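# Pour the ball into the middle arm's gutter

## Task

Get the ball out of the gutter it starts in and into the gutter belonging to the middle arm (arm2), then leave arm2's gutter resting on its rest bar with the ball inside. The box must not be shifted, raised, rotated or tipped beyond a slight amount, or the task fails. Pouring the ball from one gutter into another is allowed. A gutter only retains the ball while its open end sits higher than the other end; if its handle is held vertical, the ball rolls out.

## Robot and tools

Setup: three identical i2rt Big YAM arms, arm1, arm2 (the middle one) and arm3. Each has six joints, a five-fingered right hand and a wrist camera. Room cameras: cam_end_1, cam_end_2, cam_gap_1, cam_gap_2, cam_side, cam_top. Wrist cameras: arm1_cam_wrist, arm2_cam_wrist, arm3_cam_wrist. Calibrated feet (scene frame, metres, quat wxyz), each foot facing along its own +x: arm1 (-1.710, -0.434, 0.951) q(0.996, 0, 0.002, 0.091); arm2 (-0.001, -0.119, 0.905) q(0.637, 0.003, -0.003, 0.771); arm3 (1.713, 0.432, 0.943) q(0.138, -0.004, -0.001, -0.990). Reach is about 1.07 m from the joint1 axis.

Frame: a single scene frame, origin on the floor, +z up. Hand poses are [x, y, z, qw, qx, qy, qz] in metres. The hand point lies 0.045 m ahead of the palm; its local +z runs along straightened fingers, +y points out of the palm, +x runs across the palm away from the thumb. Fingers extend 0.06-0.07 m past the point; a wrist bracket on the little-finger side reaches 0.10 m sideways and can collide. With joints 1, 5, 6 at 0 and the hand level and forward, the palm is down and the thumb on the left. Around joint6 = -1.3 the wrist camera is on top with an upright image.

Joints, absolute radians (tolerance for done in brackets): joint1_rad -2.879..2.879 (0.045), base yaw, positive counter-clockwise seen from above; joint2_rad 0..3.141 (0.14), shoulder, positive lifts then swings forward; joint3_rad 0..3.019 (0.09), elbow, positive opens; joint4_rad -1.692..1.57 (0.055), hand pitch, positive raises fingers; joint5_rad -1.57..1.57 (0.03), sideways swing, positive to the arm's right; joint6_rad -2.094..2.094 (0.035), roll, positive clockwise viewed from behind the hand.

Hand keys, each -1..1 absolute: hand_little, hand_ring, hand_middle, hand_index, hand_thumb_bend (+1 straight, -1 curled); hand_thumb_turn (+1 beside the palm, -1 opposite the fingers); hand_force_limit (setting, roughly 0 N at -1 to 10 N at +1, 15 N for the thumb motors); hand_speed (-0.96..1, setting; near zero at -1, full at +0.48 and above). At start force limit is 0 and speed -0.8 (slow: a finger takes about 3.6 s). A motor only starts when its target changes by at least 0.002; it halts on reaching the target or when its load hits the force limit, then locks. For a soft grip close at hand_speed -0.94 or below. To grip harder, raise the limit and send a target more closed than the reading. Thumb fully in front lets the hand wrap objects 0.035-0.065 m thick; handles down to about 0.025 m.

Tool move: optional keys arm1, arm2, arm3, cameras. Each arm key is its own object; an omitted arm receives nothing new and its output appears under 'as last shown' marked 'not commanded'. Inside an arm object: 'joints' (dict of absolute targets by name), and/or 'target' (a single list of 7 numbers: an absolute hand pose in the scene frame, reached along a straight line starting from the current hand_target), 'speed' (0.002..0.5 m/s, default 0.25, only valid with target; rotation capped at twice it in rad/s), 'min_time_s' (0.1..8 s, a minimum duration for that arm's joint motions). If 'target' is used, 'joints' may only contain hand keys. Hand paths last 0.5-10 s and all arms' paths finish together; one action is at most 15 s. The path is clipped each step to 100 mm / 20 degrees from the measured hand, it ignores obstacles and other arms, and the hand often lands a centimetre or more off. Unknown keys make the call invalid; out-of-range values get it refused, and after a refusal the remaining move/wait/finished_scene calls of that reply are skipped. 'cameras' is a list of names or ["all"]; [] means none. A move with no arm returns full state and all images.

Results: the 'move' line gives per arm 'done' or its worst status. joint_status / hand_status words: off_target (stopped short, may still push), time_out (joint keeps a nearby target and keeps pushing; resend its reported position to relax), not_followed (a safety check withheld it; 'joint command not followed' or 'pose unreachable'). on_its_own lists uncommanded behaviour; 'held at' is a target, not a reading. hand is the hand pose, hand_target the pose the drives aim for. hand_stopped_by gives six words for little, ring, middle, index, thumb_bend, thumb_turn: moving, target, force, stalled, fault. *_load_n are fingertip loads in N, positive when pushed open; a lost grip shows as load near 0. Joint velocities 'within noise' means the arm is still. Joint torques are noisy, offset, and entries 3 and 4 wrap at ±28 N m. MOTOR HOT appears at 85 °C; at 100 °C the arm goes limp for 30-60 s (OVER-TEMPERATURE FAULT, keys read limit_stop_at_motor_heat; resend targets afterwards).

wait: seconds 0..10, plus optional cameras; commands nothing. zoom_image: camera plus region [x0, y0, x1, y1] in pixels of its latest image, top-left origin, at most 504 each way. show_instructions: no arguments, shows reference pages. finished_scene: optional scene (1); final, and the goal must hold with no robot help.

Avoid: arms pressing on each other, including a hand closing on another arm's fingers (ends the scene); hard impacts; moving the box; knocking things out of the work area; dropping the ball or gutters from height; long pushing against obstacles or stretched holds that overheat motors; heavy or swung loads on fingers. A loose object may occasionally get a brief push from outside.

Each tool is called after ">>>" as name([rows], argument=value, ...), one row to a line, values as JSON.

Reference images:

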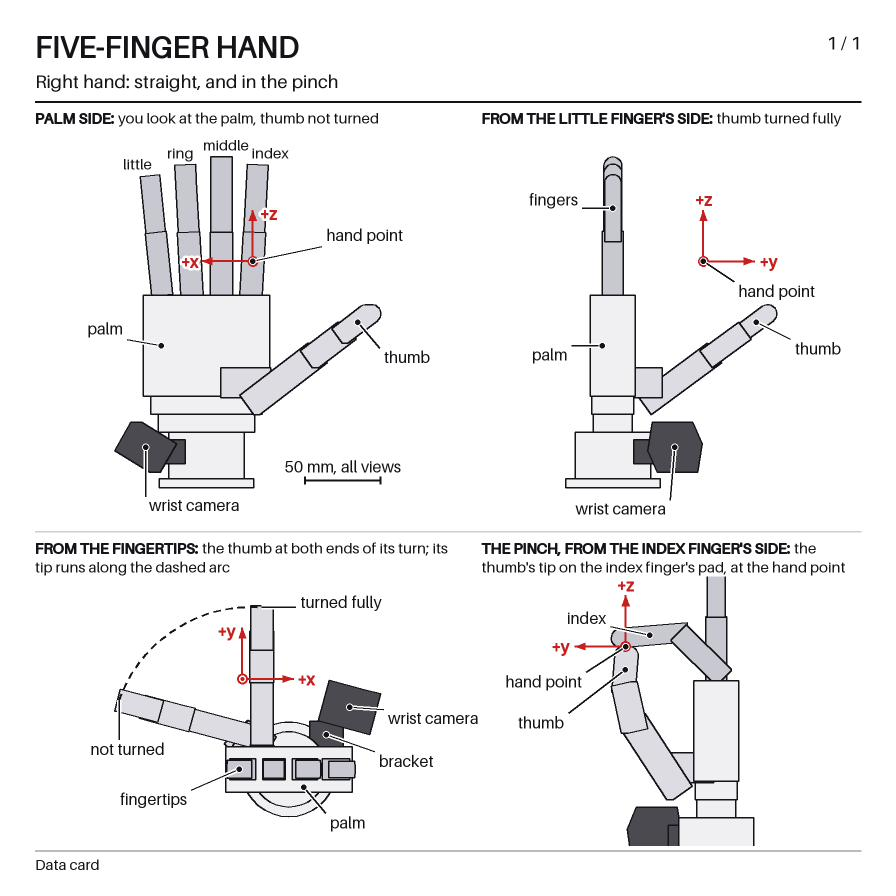

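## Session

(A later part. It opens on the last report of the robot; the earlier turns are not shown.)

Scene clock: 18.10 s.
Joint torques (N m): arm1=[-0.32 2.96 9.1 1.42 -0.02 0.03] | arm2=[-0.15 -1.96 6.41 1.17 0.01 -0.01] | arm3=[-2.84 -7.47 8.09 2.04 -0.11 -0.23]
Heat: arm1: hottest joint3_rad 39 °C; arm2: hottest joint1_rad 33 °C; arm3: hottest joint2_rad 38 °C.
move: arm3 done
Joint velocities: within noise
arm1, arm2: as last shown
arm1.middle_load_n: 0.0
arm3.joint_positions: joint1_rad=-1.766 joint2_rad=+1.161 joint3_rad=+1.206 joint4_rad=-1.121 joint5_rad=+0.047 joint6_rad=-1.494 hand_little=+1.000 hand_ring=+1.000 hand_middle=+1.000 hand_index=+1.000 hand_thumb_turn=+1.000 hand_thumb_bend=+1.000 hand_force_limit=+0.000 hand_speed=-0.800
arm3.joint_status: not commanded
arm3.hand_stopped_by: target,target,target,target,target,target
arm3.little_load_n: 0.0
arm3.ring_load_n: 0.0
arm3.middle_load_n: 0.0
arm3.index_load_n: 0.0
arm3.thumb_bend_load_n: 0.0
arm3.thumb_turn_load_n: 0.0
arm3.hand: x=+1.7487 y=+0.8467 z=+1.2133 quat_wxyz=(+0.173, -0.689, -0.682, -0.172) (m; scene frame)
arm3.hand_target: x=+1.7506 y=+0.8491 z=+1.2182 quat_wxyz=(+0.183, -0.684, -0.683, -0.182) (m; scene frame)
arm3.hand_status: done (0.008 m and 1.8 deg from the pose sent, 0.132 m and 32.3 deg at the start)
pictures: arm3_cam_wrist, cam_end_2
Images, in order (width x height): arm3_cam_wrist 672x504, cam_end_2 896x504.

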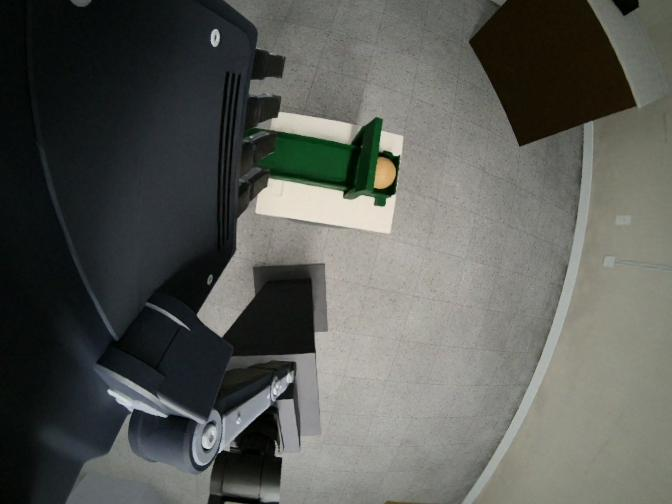

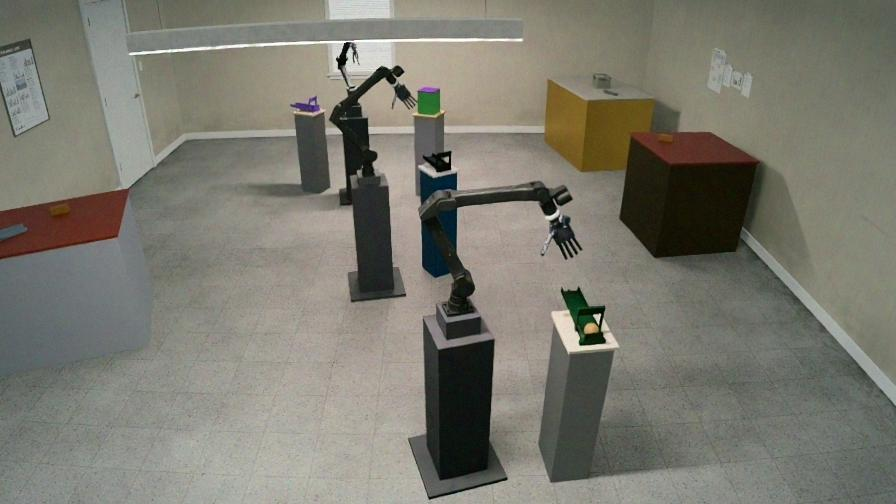

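>>> move(arm3={"target":[1.78,0.76,1.02,0.5,-0.5,-0.5,-0.5],"speed":0.15}, cameras=["arm3_cam_wrist","cam_end_2","cam_side"])

Scene clock: 24.40 s.
Joint torques (N m): arm1=[-0.21 2.9 9.06 1.42 -0.02 0.03] | arm2=[-0.15 -1.9 6.41 1.16 0.01 0] | arm3=[-2.61 0.26 8.57 1.44 0.09 -0.1]
Heat: arm1: hottest joint3_rad 40 °C; arm2: hottest joint1_rad 33 °C; arm3: hottest joint3_rad 39 °C.
move: arm3 not_followed
Joint velocities: within noise
arm1, arm2: as last shown
arm1.little_load_n: -0.5
arm1.index_load_n: 0.5
arm3.joint_positions: joint1_rad=-1.838 joint2_rad=+0.721 joint3_rad=+0.028 joint4_rad=+0.499 joint5_rad=-0.005 joint6_rad=-1.561 hand_little=+1.000 hand_ring=+1.000 hand_middle=+1.000 hand_index=+1.000 hand_thumb_turn=+1.000 hand_thumb_bend=+1.000 hand_force_limit=+0.000 hand_speed=-0.800
arm3.joint_status: not commanded
arm3.hand_stopped_by: target,target,target,target,target,target
arm3.little_load_n: -0.5
arm3.ring_load_n: 0.0
arm3.middle_load_n: 0.0
arm3.index_load_n: 0.0
arm3.thumb_bend_load_n: 0.0
arm3.thumb_turn_load_n: 0.0
arm3.on_its_own: joint1_rad is held at -1.843, not at its first target -1.771; joint2_rad is held at +0.726, not at its first target +1.148; joint3_rad is held at +0.042, not at its first target +1.201; joint4_rad is held at +0.486, not at its first target -1.101; joint5_rad is held at -0.003, not at its first target +0.043; joint6_rad is held at -1.561, not at its first target -1.507
arm3.hand: x=+1.7699 y=+0.7665 z=+1.0466 quat_wxyz=(+0.456, -0.548, -0.546, -0.440) (m; scene frame)
arm3.hand_target: x=+1.7693 y=+0.7703 z=+1.0533 quat_wxyz=(+0.459, -0.546, -0.544, -0.442) (m; scene frame)
arm3.hand_status: not_followed (0.029 m and 11.4 deg from the pose sent, 0.214 m and 61.8 deg at the start; a joint's target at an end of its range on 26 of 121 steps)
pictures: arm3_cam_wrist, cam_end_2, cam_side
pose unreachable (arm3 arm): on one or more control steps of this call this arm could not follow its commanded pose, so it was not sent that pose on those steps. On the call's last step it was still not sent that pose. It may still have moved: this result reports where it is.
cause: moving toward the commanded pose would bring two parts of the arm too close to each other.
Images, in order (width x height): arm3_cam_wrist 672x504, cam_end_2 896x504, cam_side 896x504.

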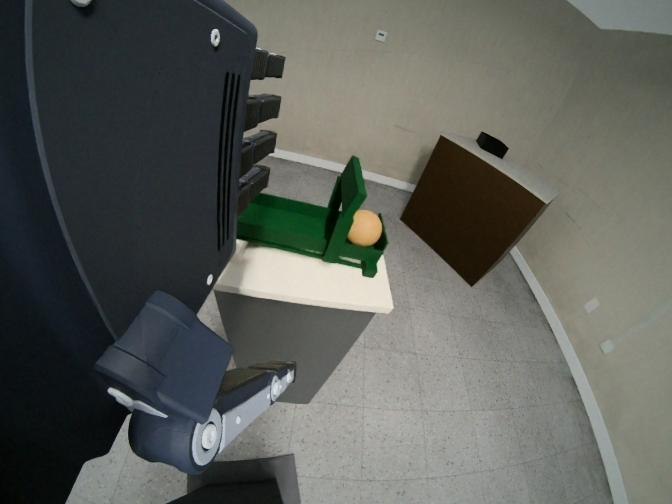

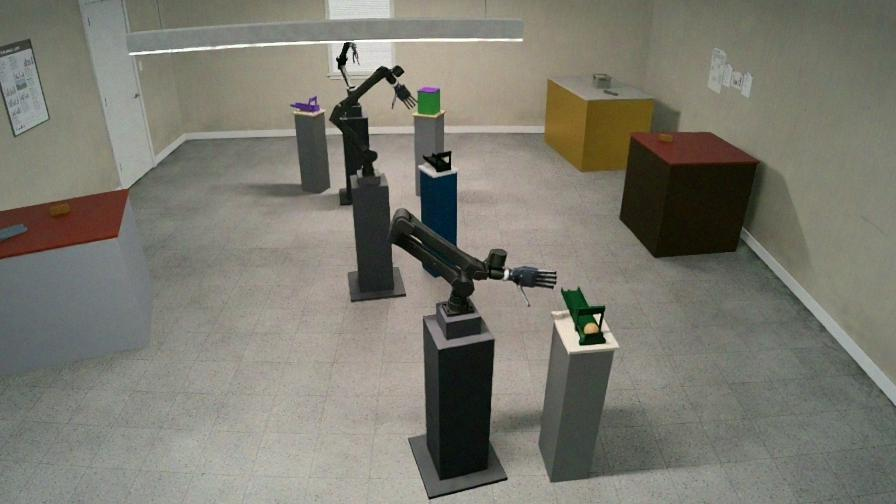

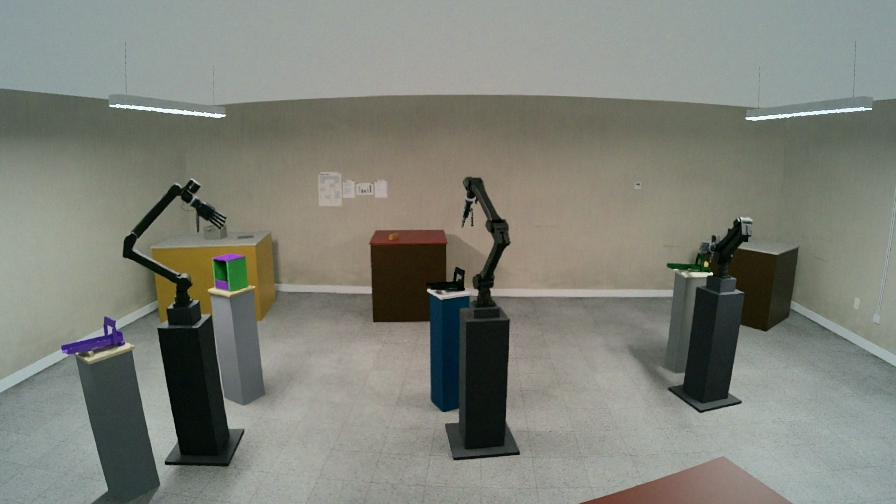

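>>> zoom_image(camera="arm3_cam_wrist", region=[220, 140, 400, 320])

>>> zoom_image(camera="cam_end_2", region=[500, 240, 640, 370])

Scaled by 2.800 from the camera's 672x504 image, which has a finer 960x720 frame.

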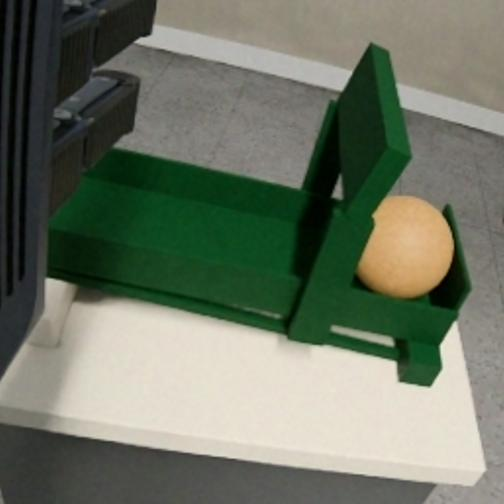

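Scaled by 3.600 from the camera's 896x504 image, which has a finer 1280x720 frame.

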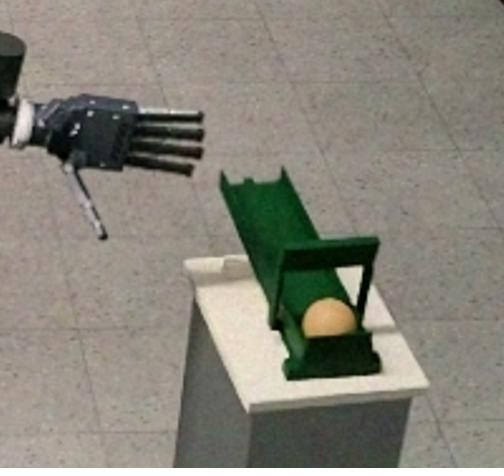

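>>> zoom_image(camera="arm3_cam_wrist", region=[310, 145, 400, 285])

Scaled by 3.600 from the camera's 672x504 image, which has a finer 960x720 frame.

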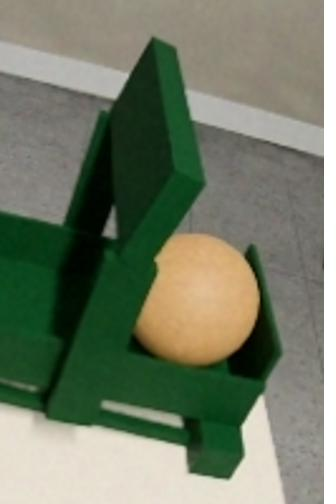

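>>> move(arm3={"target":[1.82,0.9,1.17,-0.1106,0.6984,0.6984,-0.1106],"speed":0.15}, cameras=["arm3_cam_wrist","cam_end_2"])

Scene clock: 32.10 s.
Joint torques (N m): arm1=[-0.26 2.9 9.06 1.44 -0.01 0.02] | arm2=[-0.21 -1.96 6.42 1.14 0.01 -0.01] | arm3=[-3.96 -12.92 11.79 -0.72 -0.22 -0.25]
Heat: arm1: hottest joint3_rad 41 °C; arm2: hottest joint1_rad 33 °C; arm3: hottest joint3_rad 41 °C.
move: arm3 off_target
Joint velocities: within noise
arm1, arm2: as last shown
arm1.little_load_n: 0.0
arm1.index_load_n: 0.0
arm3.joint_positions: joint1_rad=-2.057 joint2_rad=+1.677 joint3_rad=+1.642 joint4_rad=-1.641 joint5_rad=-0.300 joint6_rad=-1.775 hand_little=+1.000 hand_ring=+1.000 hand_middle=+1.000 hand_index=+1.000 hand_thumb_turn=+1.000 hand_thumb_bend=+1.000 hand_force_limit=+0.000 hand_speed=-0.800
arm3.joint_status: not commanded
arm3.hand_stopped_by: target,target,target,target,target,target
arm3.little_load_n: 0.0
arm3.ring_load_n: 0.0
arm3.middle_load_n: 0.0
arm3.index_load_n: 0.0
arm3.thumb_bend_load_n: 0.0
arm3.thumb_turn_load_n: 0.0
arm3.hand: x=+1.8167 y=+0.8853 z=+1.1522 quat_wxyz=(+0.098, -0.705, -0.690, +0.129) (m; scene frame)
arm3.hand_target: x=+1.8231 y=+0.8991 z=+1.1668 quat_wxyz=(+0.108, -0.702, -0.695, +0.114) (m; scene frame)
arm3.hand_status: off_target (0.023 m and 2.8 deg from the pose sent, 0.189 m and 80.1 deg at the start)
pictures: arm3_cam_wrist, cam_end_2
Images, in order (width x height): arm3_cam_wrist 672x504, cam_end_2 896x504.

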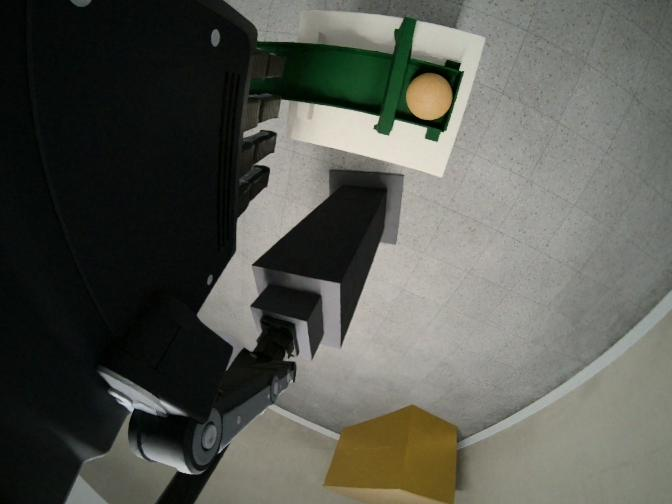

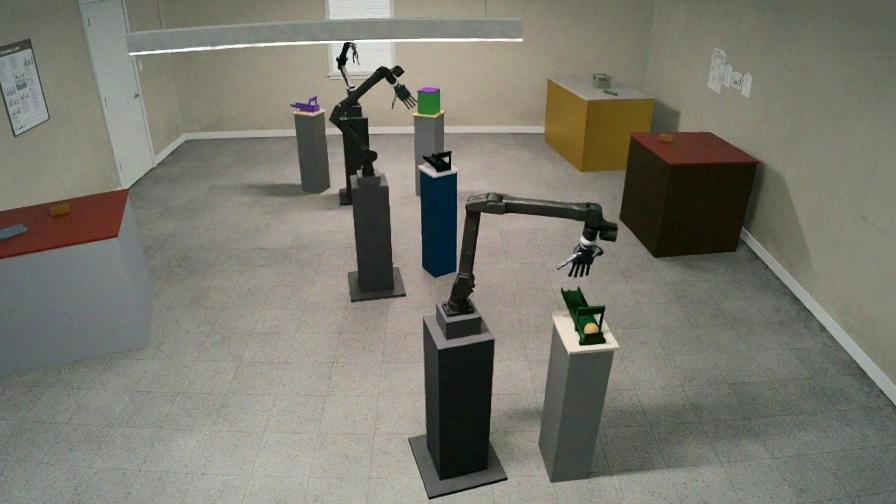

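>>> zoom_image(camera="cam_end_2", region=[530, 220, 640, 365])

>>> zoom_image(camera="arm3_cam_wrist", region=[240, 0, 500, 200])

Scaled by 3.476 from the camera's 896x504 image, which has a finer 1280x720 frame.

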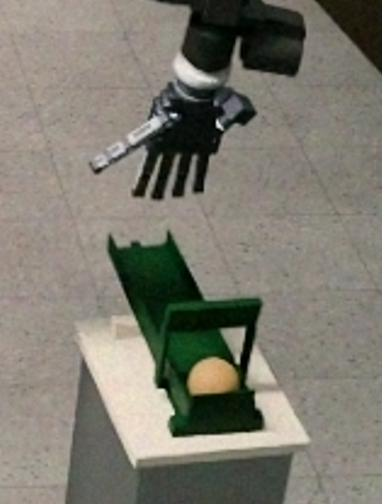

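Scaled by 1.938 from the camera's 672x504 image, which has a finer 960x720 frame.

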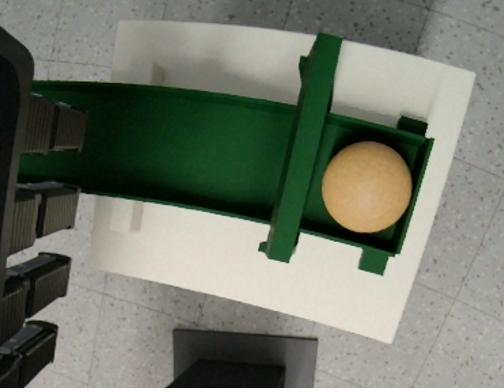

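>>> move(arm3={"target":[1.766,0.956,1.2,-0.183,0.683,0.683,0.183],"speed":0.15}, cameras=["arm3_cam_wrist"])

>>> zoom_image(camera="arm3_cam_wrist", region=[240, 130, 500, 330])

>>> move(arm3={"target":[1.766,1.026,1.2,-0.183,0.683,0.683,0.183],"speed":0.1}, cameras=["arm3_cam_wrist"])

>>> zoom_image(camera="arm3_cam_wrist", region=[240, 130, 500, 330])

Scene clock: 36.93 s.
Joint torques (N m): arm1=[-0.26 2.67 9.05 1.39 -0.01 0.02] | arm2=[-0.09 -1.85 6.41 1.17 0.02 -0.02] | arm3=[-1.96 -12.16 8.1 1.91 0.2 0]
Heat: arm1: hottest joint3_rad 41 °C; arm2: hottest joint1_rad 33 °C; arm3: hottest joint3_rad 42 °C.
move: arm3 done
Joint velocities: within noise
arm1, arm2: as last shown
arm2.index_load_n: -0.5
arm3.joint_positions: joint1_rad=-1.827 joint2_rad=+1.442 joint3_rad=+1.403 joint4_rad=-1.038 joint5_rad=+0.017 joint6_rad=-1.569 hand_little=+1.000 hand_ring=+1.000 hand_middle=+1.000 hand_index=+1.000 hand_thumb_turn=+1.000 hand_thumb_bend=+1.000 hand_force_limit=+0.000 hand_speed=-0.800
arm3.joint_status: not commanded
arm3.hand_stopped_by: target,target,target,target,target,target
arm3.little_load_n: 0.0
arm3.ring_load_n: 0.0
arm3.middle_load_n: 0.0
arm3.index_load_n: 0.0
arm3.thumb_bend_load_n: 0.0
arm3.thumb_turn_load_n: 0.0
arm3.hand: x=+1.7683 y=+0.9554 z=+1.1907 quat_wxyz=(+0.170, -0.682, -0.690, -0.173) (m; scene frame)
arm3.hand_target: x=+1.7660 y=+0.9566 z=+1.1983 quat_wxyz=(+0.182, -0.682, -0.684, -0.183) (m; scene frame)
arm3.hand_status: done (0.010 m and 2.0 deg from the pose sent, 0.099 m and 37.3 deg at the start)
pictures: arm3_cam_wrist
Images, in order (width x height): arm3_cam_wrist 672x504.

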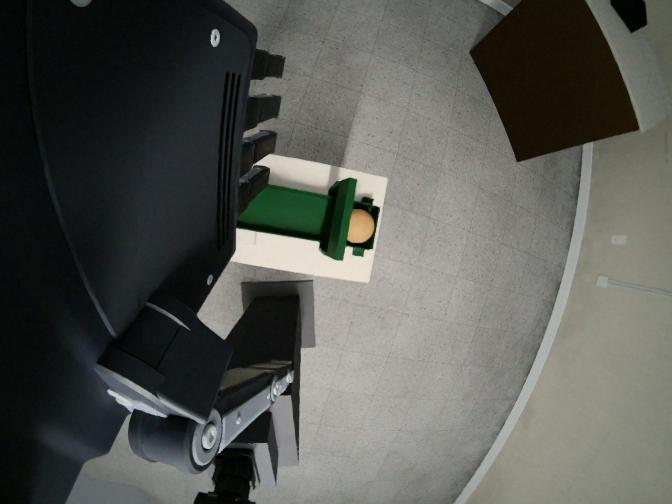

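Scaled by 1.938 from the camera's 672x504 image, which has a finer 960x720 frame.

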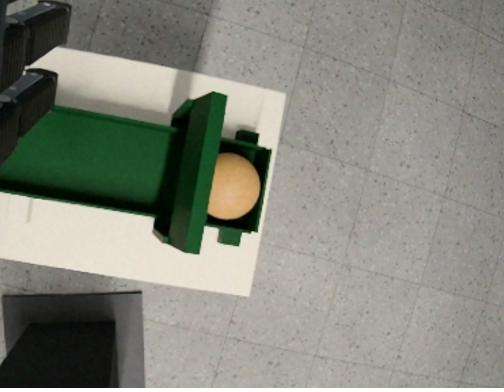

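Scene clock: 38.33 s.
Joint torques (N m): arm1=[-0.26 2.9 9.05 1.37 -0.01 0.01] | arm2=[-0.15 -1.96 6.42 1.16 0.01 -0.01] | arm3=[-2.55 -11.87 13.33 0.91 0.07 -0.03]
Heat: arm1: hottest joint3_rad 41 °C; arm2: hottest joint1_rad 33 °C; arm3: hottest joint3_rad 43 °C.
move: arm3 off_target
Joint velocities: within noise
arm1.joint_positions: joint1_rad=+0.306 joint2_rad=+0.595 joint3_rad=+1.346 joint4_rad=-1.450 joint5_rad=+0.098 joint6_rad=-1.188 hand_little=+1.000 hand_ring=+1.000 hand_middle=+1.000 hand_index=+1.000 hand_thumb_turn=+1.000 hand_thumb_bend=+1.000 hand_force_limit=+0.000 hand_speed=-0.800
arm1.joint_status: not commanded
arm1.hand_stopped_by: target,target,target,target,target,target
arm1.little_load_n: 0.0
arm1.ring_load_n: 0.0
arm1.middle_load_n: 0.0
arm1.index_load_n: 0.0
arm1.thumb_bend_load_n: 0.0
arm1.thumb_turn_load_n: 0.0
arm1.hand: x=-1.5074 y=-0.3990 z=+1.4019 quat_wxyz=(-0.138, +0.906, +0.027, +0.399) (m; scene frame)
arm1.hand_target: x=-1.5071 y=-0.3988 z=+1.4142 quat_wxyz=(-0.144, +0.899, +0.026, +0.412) (m; scene frame)
arm1.hand_status: not commanded
arm2: as last shown
arm2.index_load_n: 0.0
arm3.joint_positions: joint1_rad=-1.827 joint2_rad=+1.588 joint3_rad=+1.534 joint4_rad=-1.038 joint5_rad=+0.017 joint6_rad=-1.569 hand_little=+1.000 hand_ring=+1.000 hand_middle=+1.000 hand_index=+1.000 hand_thumb_turn=+1.000 hand_thumb_bend=+1.000 hand_force_limit=+0.000 hand_speed=-0.800
arm3.joint_status: not commanded
arm3.hand_stopped_by: target,target,target,target,target,target
arm3.little_load_n: 0.0
arm3.ring_load_n: 0.0
arm3.middle_load_n: 0.0
arm3.index_load_n: 0.0
arm3.thumb_bend_load_n: 0.0
arm3.thumb_turn_load_n: 0.0
arm3.hand: x=+1.7671 y=+1.0073 z=+1.1771 quat_wxyz=(+0.166, -0.683, -0.691, -0.168) (m; scene frame)
arm3.hand_target: x=+1.7662 y=+1.0248 z=+1.2005 quat_wxyz=(+0.184, -0.683, -0.683, -0.184) (m; scene frame)
arm3.hand_status: off_target (0.030 m and 2.8 deg from the pose sent, 0.071 m and 2.0 deg at the start)
pictures: arm3_cam_wrist
Images, in order (width x height): arm3_cam_wrist 672x504.

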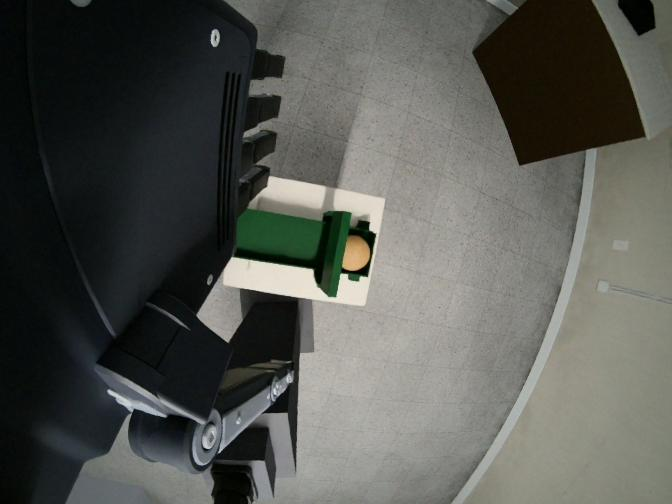

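Scaled by 1.938 from the camera's 672x504 image, which has a finer 960x720 frame.

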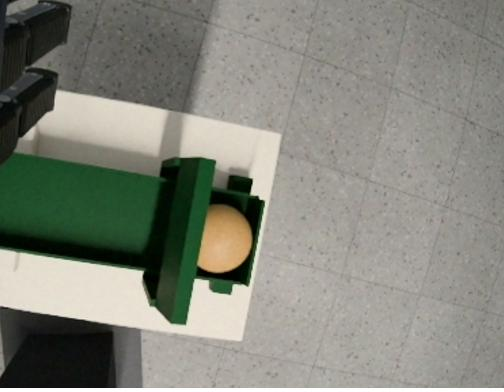

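>>> move(arm3={"target":[1.79,0.94,1.14,-0.1106,0.6984,0.6984,-0.1106],"speed":0.15}, cameras=["arm3_cam_wrist","cam_end_2","cam_side","cam_top","cam_end_1"])

>>> zoom_image(camera="cam_end_2", region=[530, 220, 640, 365])

>>> zoom_image(camera="cam_side", region=[640, 200, 760, 310])

>>> zoom_image(camera="cam_top", region=[570, 30, 690, 150])

>>> zoom_image(camera="arm3_cam_wrist", region=[240, 0, 500, 200])

Scene clock: 41.97 s.
Joint torques (N m): arm1=[-0.32 2.9 9.02 1.4 -0.03 0.03] | arm2=[-0.15 -1.9 6.39 1.17 0.01 -0.01] | arm3=[-3.55 -13.68 11.82 -0.55 -0.39 -0.19]
Heat: arm1: hottest joint3_rad 42 °C; arm2: hottest joint1_rad 33 °C; arm3: hottest joint3_rad 44 °C.
move: arm3 off_target
Joint velocities: within noise
arm1, arm2: as last shown
arm1.thumb_turn_load_n: -0.5
arm3.joint_positions: joint1_rad=-1.984 joint2_rad=+1.758 joint3_rad=+1.680 joint4_rad=-1.569 joint5_rad=-0.300 joint6_rad=-1.705 hand_little=+1.000 hand_ring=+1.000 hand_middle=+1.000 hand_index=+1.000 hand_thumb_turn=+1.000 hand_thumb_bend=+1.000 hand_force_limit=+0.000 hand_speed=-0.800
arm3.joint_status: not commanded
arm3.hand_stopped_by: target,target,target,target,target,target
arm3.little_load_n: 0.0
arm3.ring_load_n: 0.0
arm3.middle_load_n: 0.0
arm3.index_load_n: 0.0
arm3.thumb_bend_load_n: 0.0
arm3.thumb_turn_load_n: 0.0
arm3.hand: x=+1.7858 y=+0.9236 z=+1.1254 quat_wxyz=(+0.098, -0.703, -0.693, +0.124) (m; scene frame)
arm3.hand_target: x=+1.7901 y=+0.9386 z=+1.1404 quat_wxyz=(+0.111, -0.699, -0.698, +0.111) (m; scene frame)
arm3.hand_status: off_target (0.022 m and 2.3 deg from the pose sent, 0.080 m and 32.7 deg at the start)
pictures: arm3_cam_wrist, cam_end_1, cam_end_2, cam_side, cam_top
Images, in order (width x height): arm3_cam_wrist 672x504, cam_end_1 896x504, cam_end_2 896x504, cam_side 896x504, cam_top 896x504.

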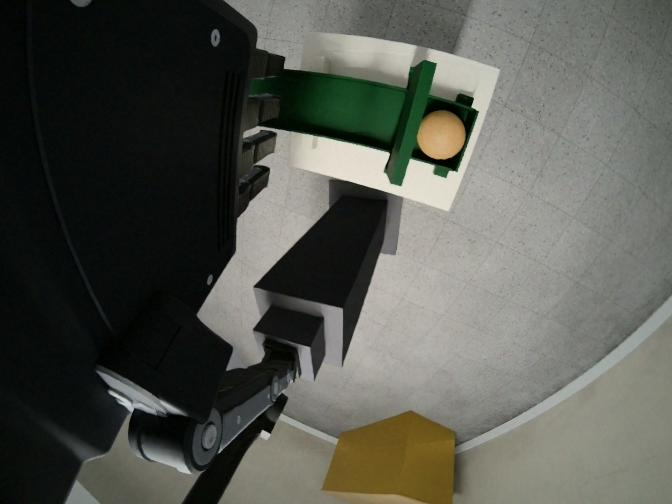

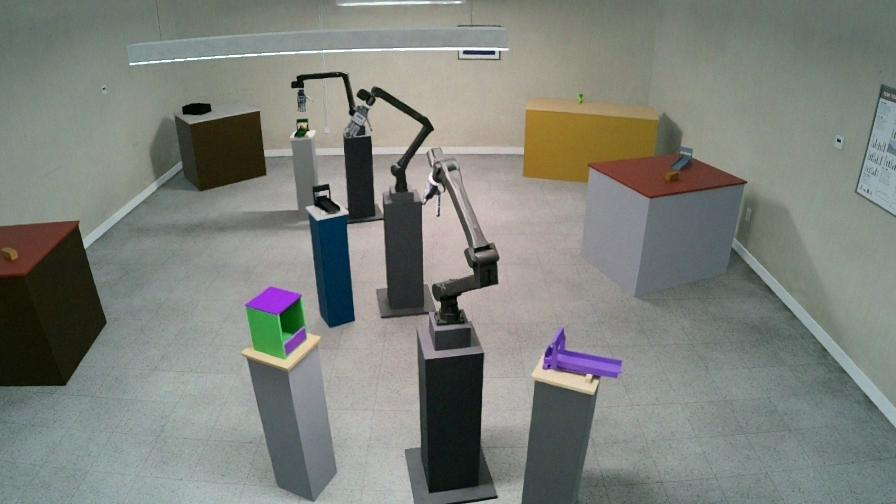

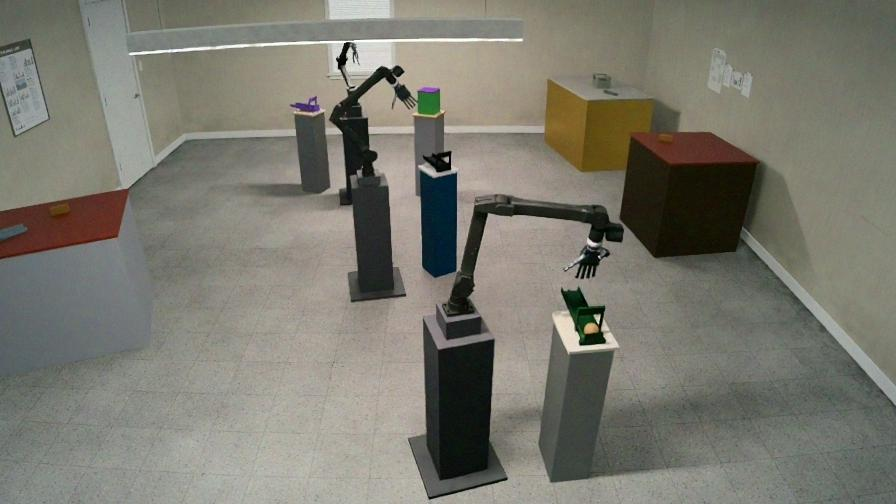

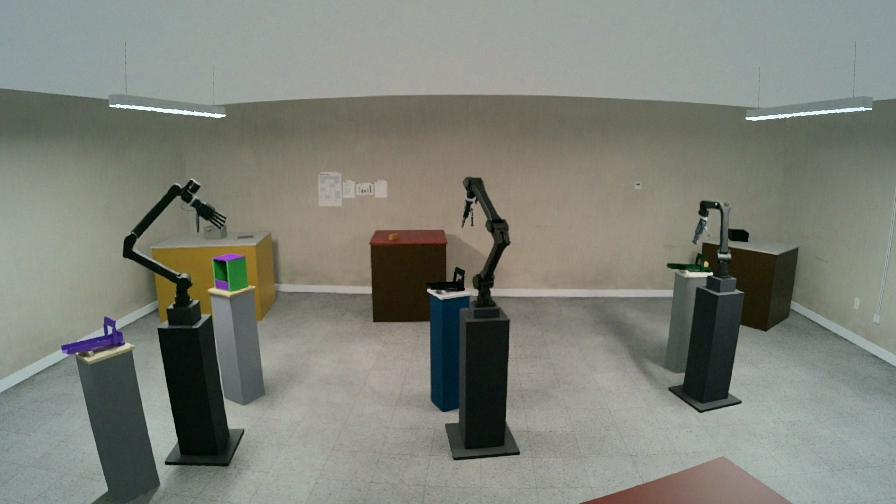

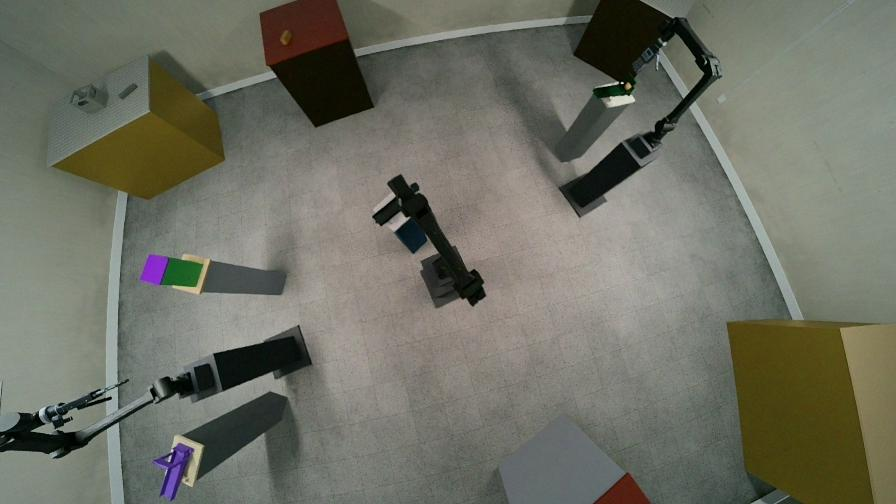

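Scaled by 3.476 from the camera's 896x504 image, which has a finer 1280x720 frame.

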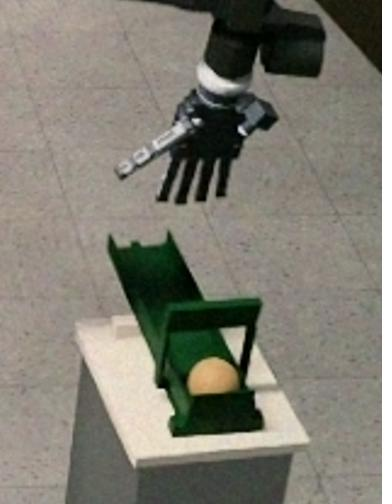

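Scaled by 4.200 from the camera's 896x504 image, which has a finer 1280x720 frame.

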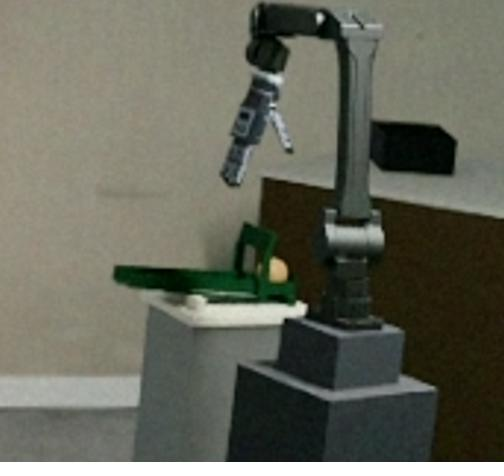

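Scaled by 4.200 from the camera's 896x504 image, which has a finer 1280x720 frame.

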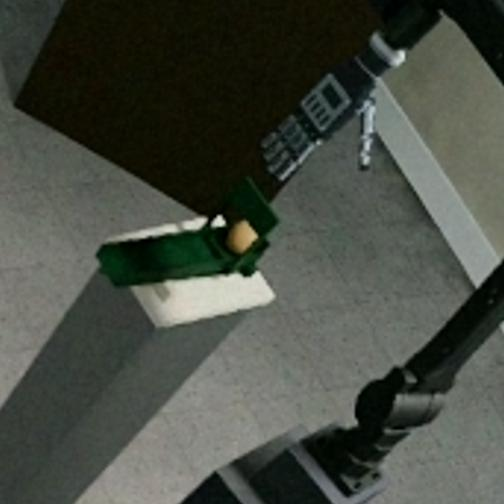

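Scaled by 1.938 from the camera's 672x504 image, which has a finer 960x720 frame.

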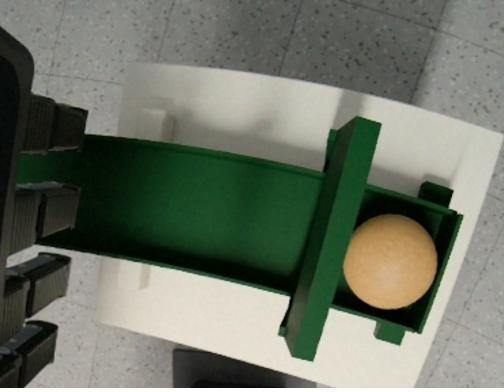

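>>> zoom_image(camera="cam_end_2", region=[570, 268, 620, 348])

>>> zoom_image(camera="cam_end_2", region=[560, 240, 610, 290])

>>> zoom_image(camera="cam_side", region=[680, 235, 730, 285])

Scaled by 6.300 from the camera's 896x504 image, which has a finer 1280x720 frame.

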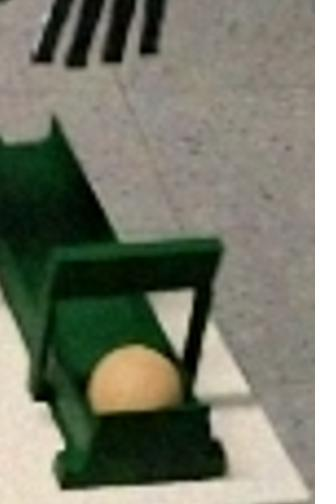

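Scaled by 10.080 from the camera's 896x504 image, which has a finer 1280x720 frame.

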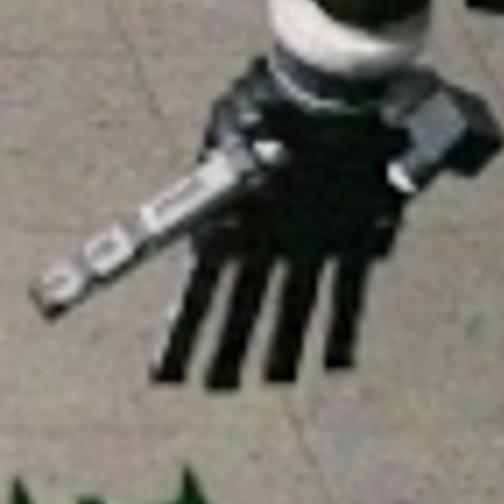

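Scaled by 10.080 from the camera's 896x504 image, which has a finer 1280x720 frame.

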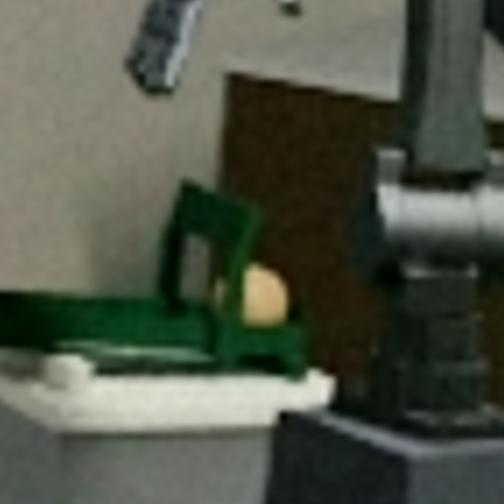

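>>> move(arm3={"target":[1.78,0.935,1.1,-0.183,0.683,0.683,0.183],"speed":0.12}, cameras=["arm3_cam_wrist"])

>>> zoom_image(camera="arm3_cam_wrist", region=[280, 130, 460, 330])

>>> move(arm3={"target":[1.78,1.0,1.1,-0.183,0.683,0.683,0.183],"speed":0.08}, cameras=["arm3_cam_wrist"])

>>> zoom_image(camera="arm3_cam_wrist", region=[280, 130, 460, 330])

Scene clock: 47.30 s.
Joint torques (N m): arm1=[-0.32 2.9 9.06 1.42 -0.01 0.02] | arm2=[-0.21 -1.9 6.41 1.17 0.01 -0.01] | arm3=[-2.67 -11.81 7.82 1.96 0.14 0.01]
Heat: arm1: hottest joint3_rad 42 °C; arm2: hottest joint1_rad 33 °C; arm3: hottest joint3_rad 43 °C.
move: arm3 done
Joint velocities: within noise
arm1: as last shown
arm1.thumb_turn_load_n: 0.0
arm2.joint_positions: joint1_rad=+0.210 joint2_rad=+0.905 joint3_rad=+1.507 joint4_rad=-1.537 joint5_rad=+0.001 joint6_rad=-1.193 hand_little=+1.000 hand_ring=+1.000 hand_middle=+1.000 hand_index=+1.000 hand_thumb_turn=+1.000 hand_thumb_bend=+1.000 hand_force_limit=+0.000 hand_speed=-0.800
arm2.joint_status: not commanded
arm2.hand_stopped_by: target,target,target,target,target,target
arm2.little_load_n: 0.0
arm2.ring_load_n: 0.0
arm2.middle_load_n: 0.0
arm2.index_load_n: 0.0
arm2.thumb_bend_load_n: 0.0
arm2.thumb_turn_load_n: 0.0
arm2.hand: x=-0.0650 y=+0.1475 z=+1.3480 quat_wxyz=(-0.291, +0.663, +0.678, +0.124) (m; scene frame)
arm2.hand_target: x=-0.0616 y=+0.1465 z=+1.3414 quat_wxyz=(-0.279, +0.670, +0.677, +0.121) (m; scene frame)
arm2.hand_status: not commanded
arm3.joint_positions: joint1_rad=-1.862 joint2_rad=+1.427 joint3_rad=+1.122 joint4_rad=-0.772 joint5_rad=+0.000 joint6_rad=-1.596 hand_little=+1.000 hand_ring=+1.000 hand_middle=+1.000 hand_index=+1.000 hand_thumb_turn=+1.000 hand_thumb_bend=+1.000 hand_force_limit=+0.000 hand_speed=-0.800
arm3.joint_status: not commanded
arm3.hand_stopped_by: target,target,target,target,target,target
arm3.little_load_n: 0.0
arm3.ring_load_n: 0.0
arm3.middle_load_n: 0.0
arm3.index_load_n: 0.0
arm3.thumb_bend_load_n: 0.0
arm3.thumb_turn_load_n: 0.0
arm3.hand: x=+1.7831 y=+0.9318 z=+1.0913 quat_wxyz=(+0.171, -0.683, -0.689, -0.172) (m; scene frame)
arm3.hand_target: x=+1.7802 y=+0.9342 z=+1.0989 quat_wxyz=(+0.182, -0.683, -0.683, -0.183) (m; scene frame)
arm3.hand_status: done (0.010 m and 2.0 deg from the pose sent, 0.028 m and 36.8 deg at the start)
pictures: arm3_cam_wrist
Images, in order (width x height): arm3_cam_wrist 672x504.

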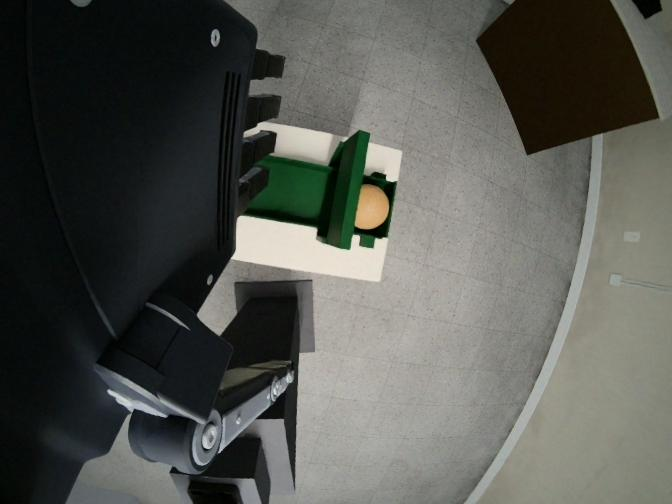

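Scaled by 2.520 from the camera's 672x504 image, which has a finer 960x720 frame.

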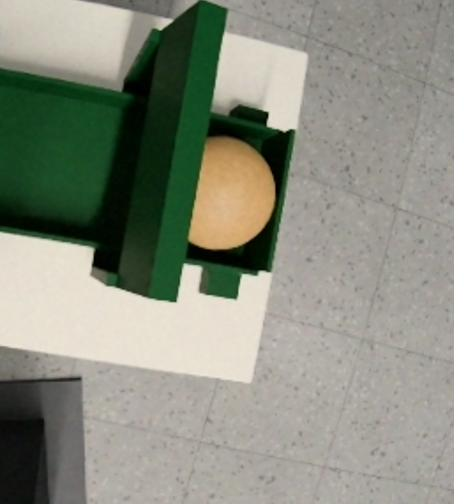

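Scene clock: 48.83 s.
Joint torques (N m): arm1=[-0.21 2.9 9.09 1.39 -0.02 0.01] | arm2=[-0.15 -1.9 6.41 1.17 0.01 -0.01] | arm3=[-2.61 -11.4 12.68 1.2 0.1 -0.02]
Heat: arm1: hottest joint3_rad 42 °C; arm2: hottest joint1_rad 33 °C; arm3: hottest joint3_rad 44 °C.
move: arm3 off_target
Joint velocities: within noise
arm1, arm2: as last shown
arm3.joint_positions: joint1_rad=-1.861 joint2_rad=+1.559 joint3_rad=+1.235 joint4_rad=-0.772 joint5_rad=+0.000 joint6_rad=-1.595 hand_little=+1.000 hand_ring=+1.000 hand_middle=+1.000 hand_index=+1.000 hand_thumb_turn=+1.000 hand_thumb_bend=+1.000 hand_force_limit=+0.000 hand_speed=-0.800
arm3.joint_status: not commanded
arm3.hand_stopped_by: target,target,target,target,target,target
arm3.little_load_n: 0.0
arm3.ring_load_n: 0.0
arm3.middle_load_n: 0.0
arm3.index_load_n: 0.0
arm3.thumb_bend_load_n: 0.0
arm3.thumb_turn_load_n: 0.0
arm3.hand: x=+1.7828 y=+0.9754 z=+1.0775 quat_wxyz=(+0.165, -0.685, -0.690, -0.166) (m; scene frame)
arm3.hand_target: x=+1.7796 y=+0.9987 z=+1.1006 quat_wxyz=(+0.184, -0.682, -0.683, -0.183) (m; scene frame)
arm3.hand_status: off_target (0.033 m and 3.0 deg from the pose sent, 0.069 m and 2.0 deg at the start)
pictures: arm3_cam_wrist
Images, in order (width x height): arm3_cam_wrist 672x504.

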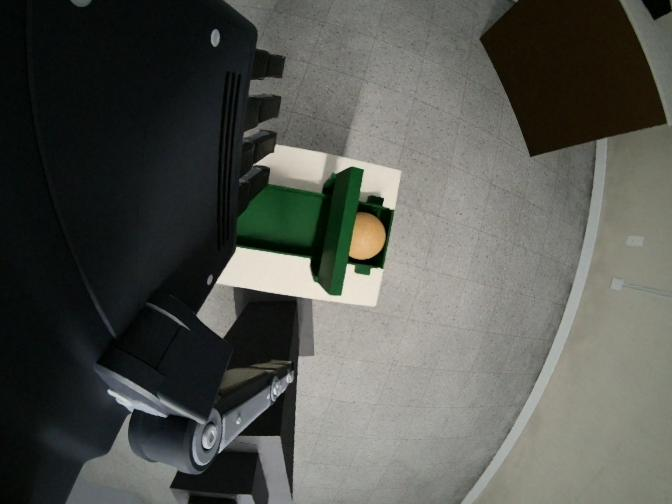

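Scaled by 2.520 from the camera's 672x504 image, which has a finer 960x720 frame.

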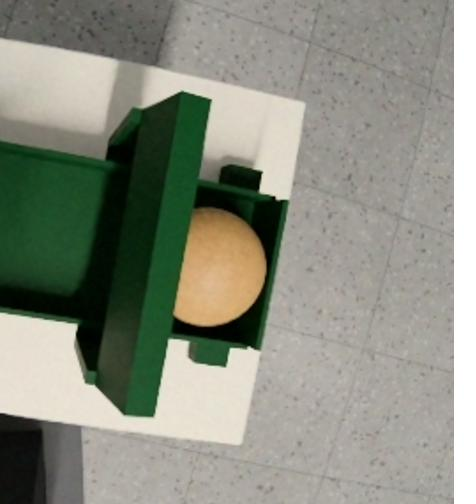

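>>> move(arm3={"target":[1.82,0.8,1.2,-0.183,0.683,0.683,0.183],"speed":0.2})

>>> move(arm3={"joints":{"joint6_rad":1.5},"min_time_s":2})

>>> move(arm3={"target":[1.85,0.83,1.04,0.3536,-0.6124,0.6124,0.3536],"speed":0.2}, cameras=["arm3_cam_wrist"])

Scene clock: 54.50 s.
Joint torques (N m): arm1=[-0.21 2.78 9.05 1.37 -0.03 0.01] | arm2=[-0.15 -1.9 6.42 1.16 0.01 -0.01] | arm3=[-3.49 -4.42 8.17 0.53 -0.15 -0.19]
Heat: arm1: hottest joint3_rad 43 °C; arm2: hottest joint1_rad 33 °C; arm3: hottest joint3_rad 44 °C.
move: arm3 done
Joint velocities: within noise
arm1, arm2: as last shown
arm3.joint_positions: joint1_rad=-1.982 joint2_rad=+1.023 joint3_rad=+1.073 joint4_rad=-1.081 joint5_rad=-0.062 joint6_rad=-1.683 hand_little=+1.000 hand_ring=+1.000 hand_middle=+1.000 hand_index=+1.000 hand_thumb_turn=+1.000 hand_thumb_bend=+1.000 hand_force_limit=+0.000 hand_speed=-0.800
arm3.joint_status: not commanded
arm3.hand_stopped_by: target,target,target,target,target,target
arm3.little_load_n: 0.0
arm3.ring_load_n: 0.0
arm3.middle_load_n: 0.0
arm3.index_load_n: 0.5
arm3.thumb_bend_load_n: 0.0
arm3.thumb_turn_load_n: 0.0
arm3.hand: x=+1.8177 y=+0.8057 z=+1.2038 quat_wxyz=(+0.189, -0.684, -0.679, -0.188) (m; scene frame)
arm3.hand_target: x=+1.8191 y=+0.8015 z=+1.2006 quat_wxyz=(+0.184, -0.683, -0.683, -0.183) (m; scene frame)
arm3.hand_status: done (0.007 m and 1.0 deg from the pose sent, 0.217 m and 3.0 deg at the start)
pictures: none

Scene clock: 57.47 s.
Joint torques (N m): arm1=[-0.21 2.9 9.06 1.4 -0.01 0.02] | arm2=[-0.15 -1.9 6.41 1.17 0.01 -0.01] | arm3=[-2.96 -4.95 8.25 0.49 -0.21 0.04]
Heat: arm1: hottest joint3_rad 43 °C; arm2: hottest joint1_rad 33 °C; arm3: hottest joint3_rad 44 °C.
move: arm3 done
Joint velocities: within noise
arm1, arm2: as last shown
arm3.joint_positions: joint1_rad=-1.982 joint2_rad=+1.023 joint3_rad=+1.073 joint4_rad=-1.081 joint5_rad=-0.062 joint6_rad=+1.487 hand_little=+1.000 hand_ring=+1.000 hand_middle=+1.000 hand_index=+1.000 hand_thumb_turn=+1.000 hand_thumb_bend=+1.000 hand_force_limit=+0.000 hand_speed=-0.800
arm3.joint_status: all done
arm3.hand_stopped_by: target,target,target,target,target,target
arm3.little_load_n: 0.0
arm3.ring_load_n: 0.0
arm3.middle_load_n: 0.0
arm3.index_load_n: -0.5
arm3.thumb_bend_load_n: 0.0
arm3.thumb_turn_load_n: 0.0
arm3.hand: x=+1.6986 y=+0.8608 z=+1.2367 quat_wxyz=(+0.185, -0.669, +0.694, +0.191) (m; scene frame)
arm3.hand_target: x=+1.7005 y=+0.8576 z=+1.2332 quat_wxyz=(+0.177, -0.664, +0.702, +0.188) (m; scene frame)
arm3.hand_status: not commanded
pictures: none

Scene clock: 59.80 s.
Joint torques (N m): arm1=[-0.26 2.78 9.03 1.33 -0.01 0.04] | arm2=[-0.21 -1.85 6.38 1.16 0.01 -0.01] | arm3=[-3.49 -5.19 5.6 2.54 -0.49 -0.11]
Heat: arm1: hottest joint3_rad 43 °C; arm2: hottest joint1_rad 33 °C; arm3: hottest joint3_rad 44 °C.
move: arm3 done
Joint velocities: within noise
arm1, arm2: as last shown
arm1.middle_load_n: -0.5
arm3.joint_positions: joint1_rad=-2.583 joint2_rad=+1.303 joint3_rad=+0.421 joint4_rad=+0.218 joint5_rad=-0.622 joint6_rad=+1.149 hand_little=+1.000 hand_ring=+1.000 hand_middle=+1.000 hand_index=+1.000 hand_thumb_turn=+1.000 hand_thumb_bend=+1.000 hand_force_limit=+0.000 hand_speed=-0.800
arm3.joint_status: not commanded
arm3.hand_stopped_by: target,target,target,target,target,target
arm3.little_load_n: 0.0
arm3.ring_load_n: 0.0
arm3.middle_load_n: -0.5
arm3.index_load_n: 0.0
arm3.thumb_bend_load_n: 0.0
arm3.thumb_turn_load_n: 0.0
arm3.hand: x=+1.8471 y=+0.8291 z=+1.0439 quat_wxyz=(+0.348, -0.610, +0.616, +0.356) (m; scene frame)
arm3.hand_target: x=+1.8485 y=+0.8277 z=+1.0413 quat_wxyz=(+0.353, -0.611, +0.613, +0.356) (m; scene frame)
arm3.hand_status: done (0.005 m and 0.8 deg from the pose sent, 0.250 m and 29.2 deg at the start)
pictures: arm3_cam_wrist
Images, in order (width x height): arm3_cam_wrist 672x504.

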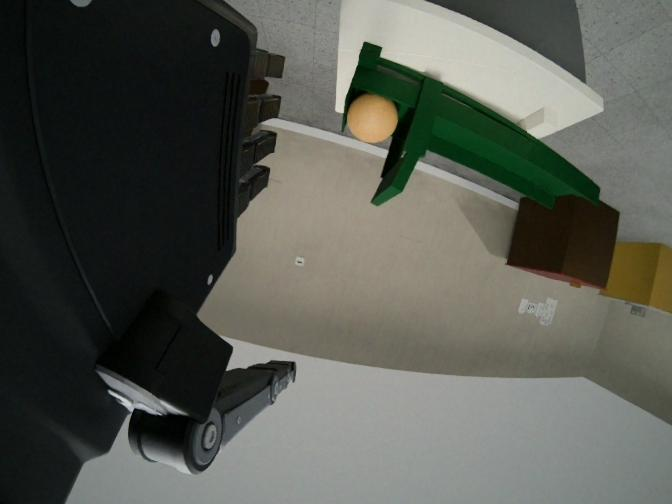

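>>> zoom_image(camera="arm3_cam_wrist", region=[320, 30, 620, 230])

>>> zoom_image(camera="arm3_cam_wrist", region=[330, 30, 460, 220])

Scaled by 1.680 from the camera's 672x504 image, which has a finer 960x720 frame.

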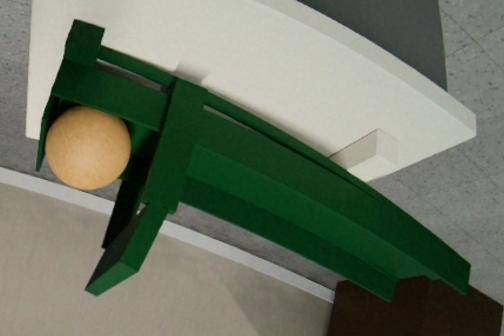

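Scaled by 2.653 from the camera's 672x504 image, which has a finer 960x720 frame.

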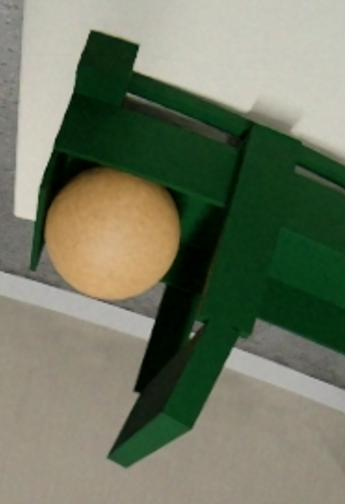

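>>> zoom_image(camera="arm3_cam_wrist", region=[365, 130, 435, 210])

Scaled by 6.300 from the camera's 672x504 image, which has a finer 960x720 frame.

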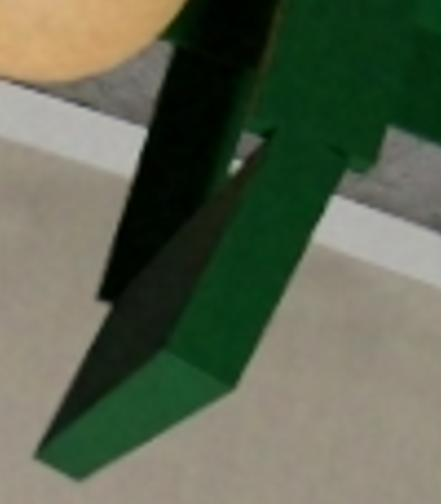

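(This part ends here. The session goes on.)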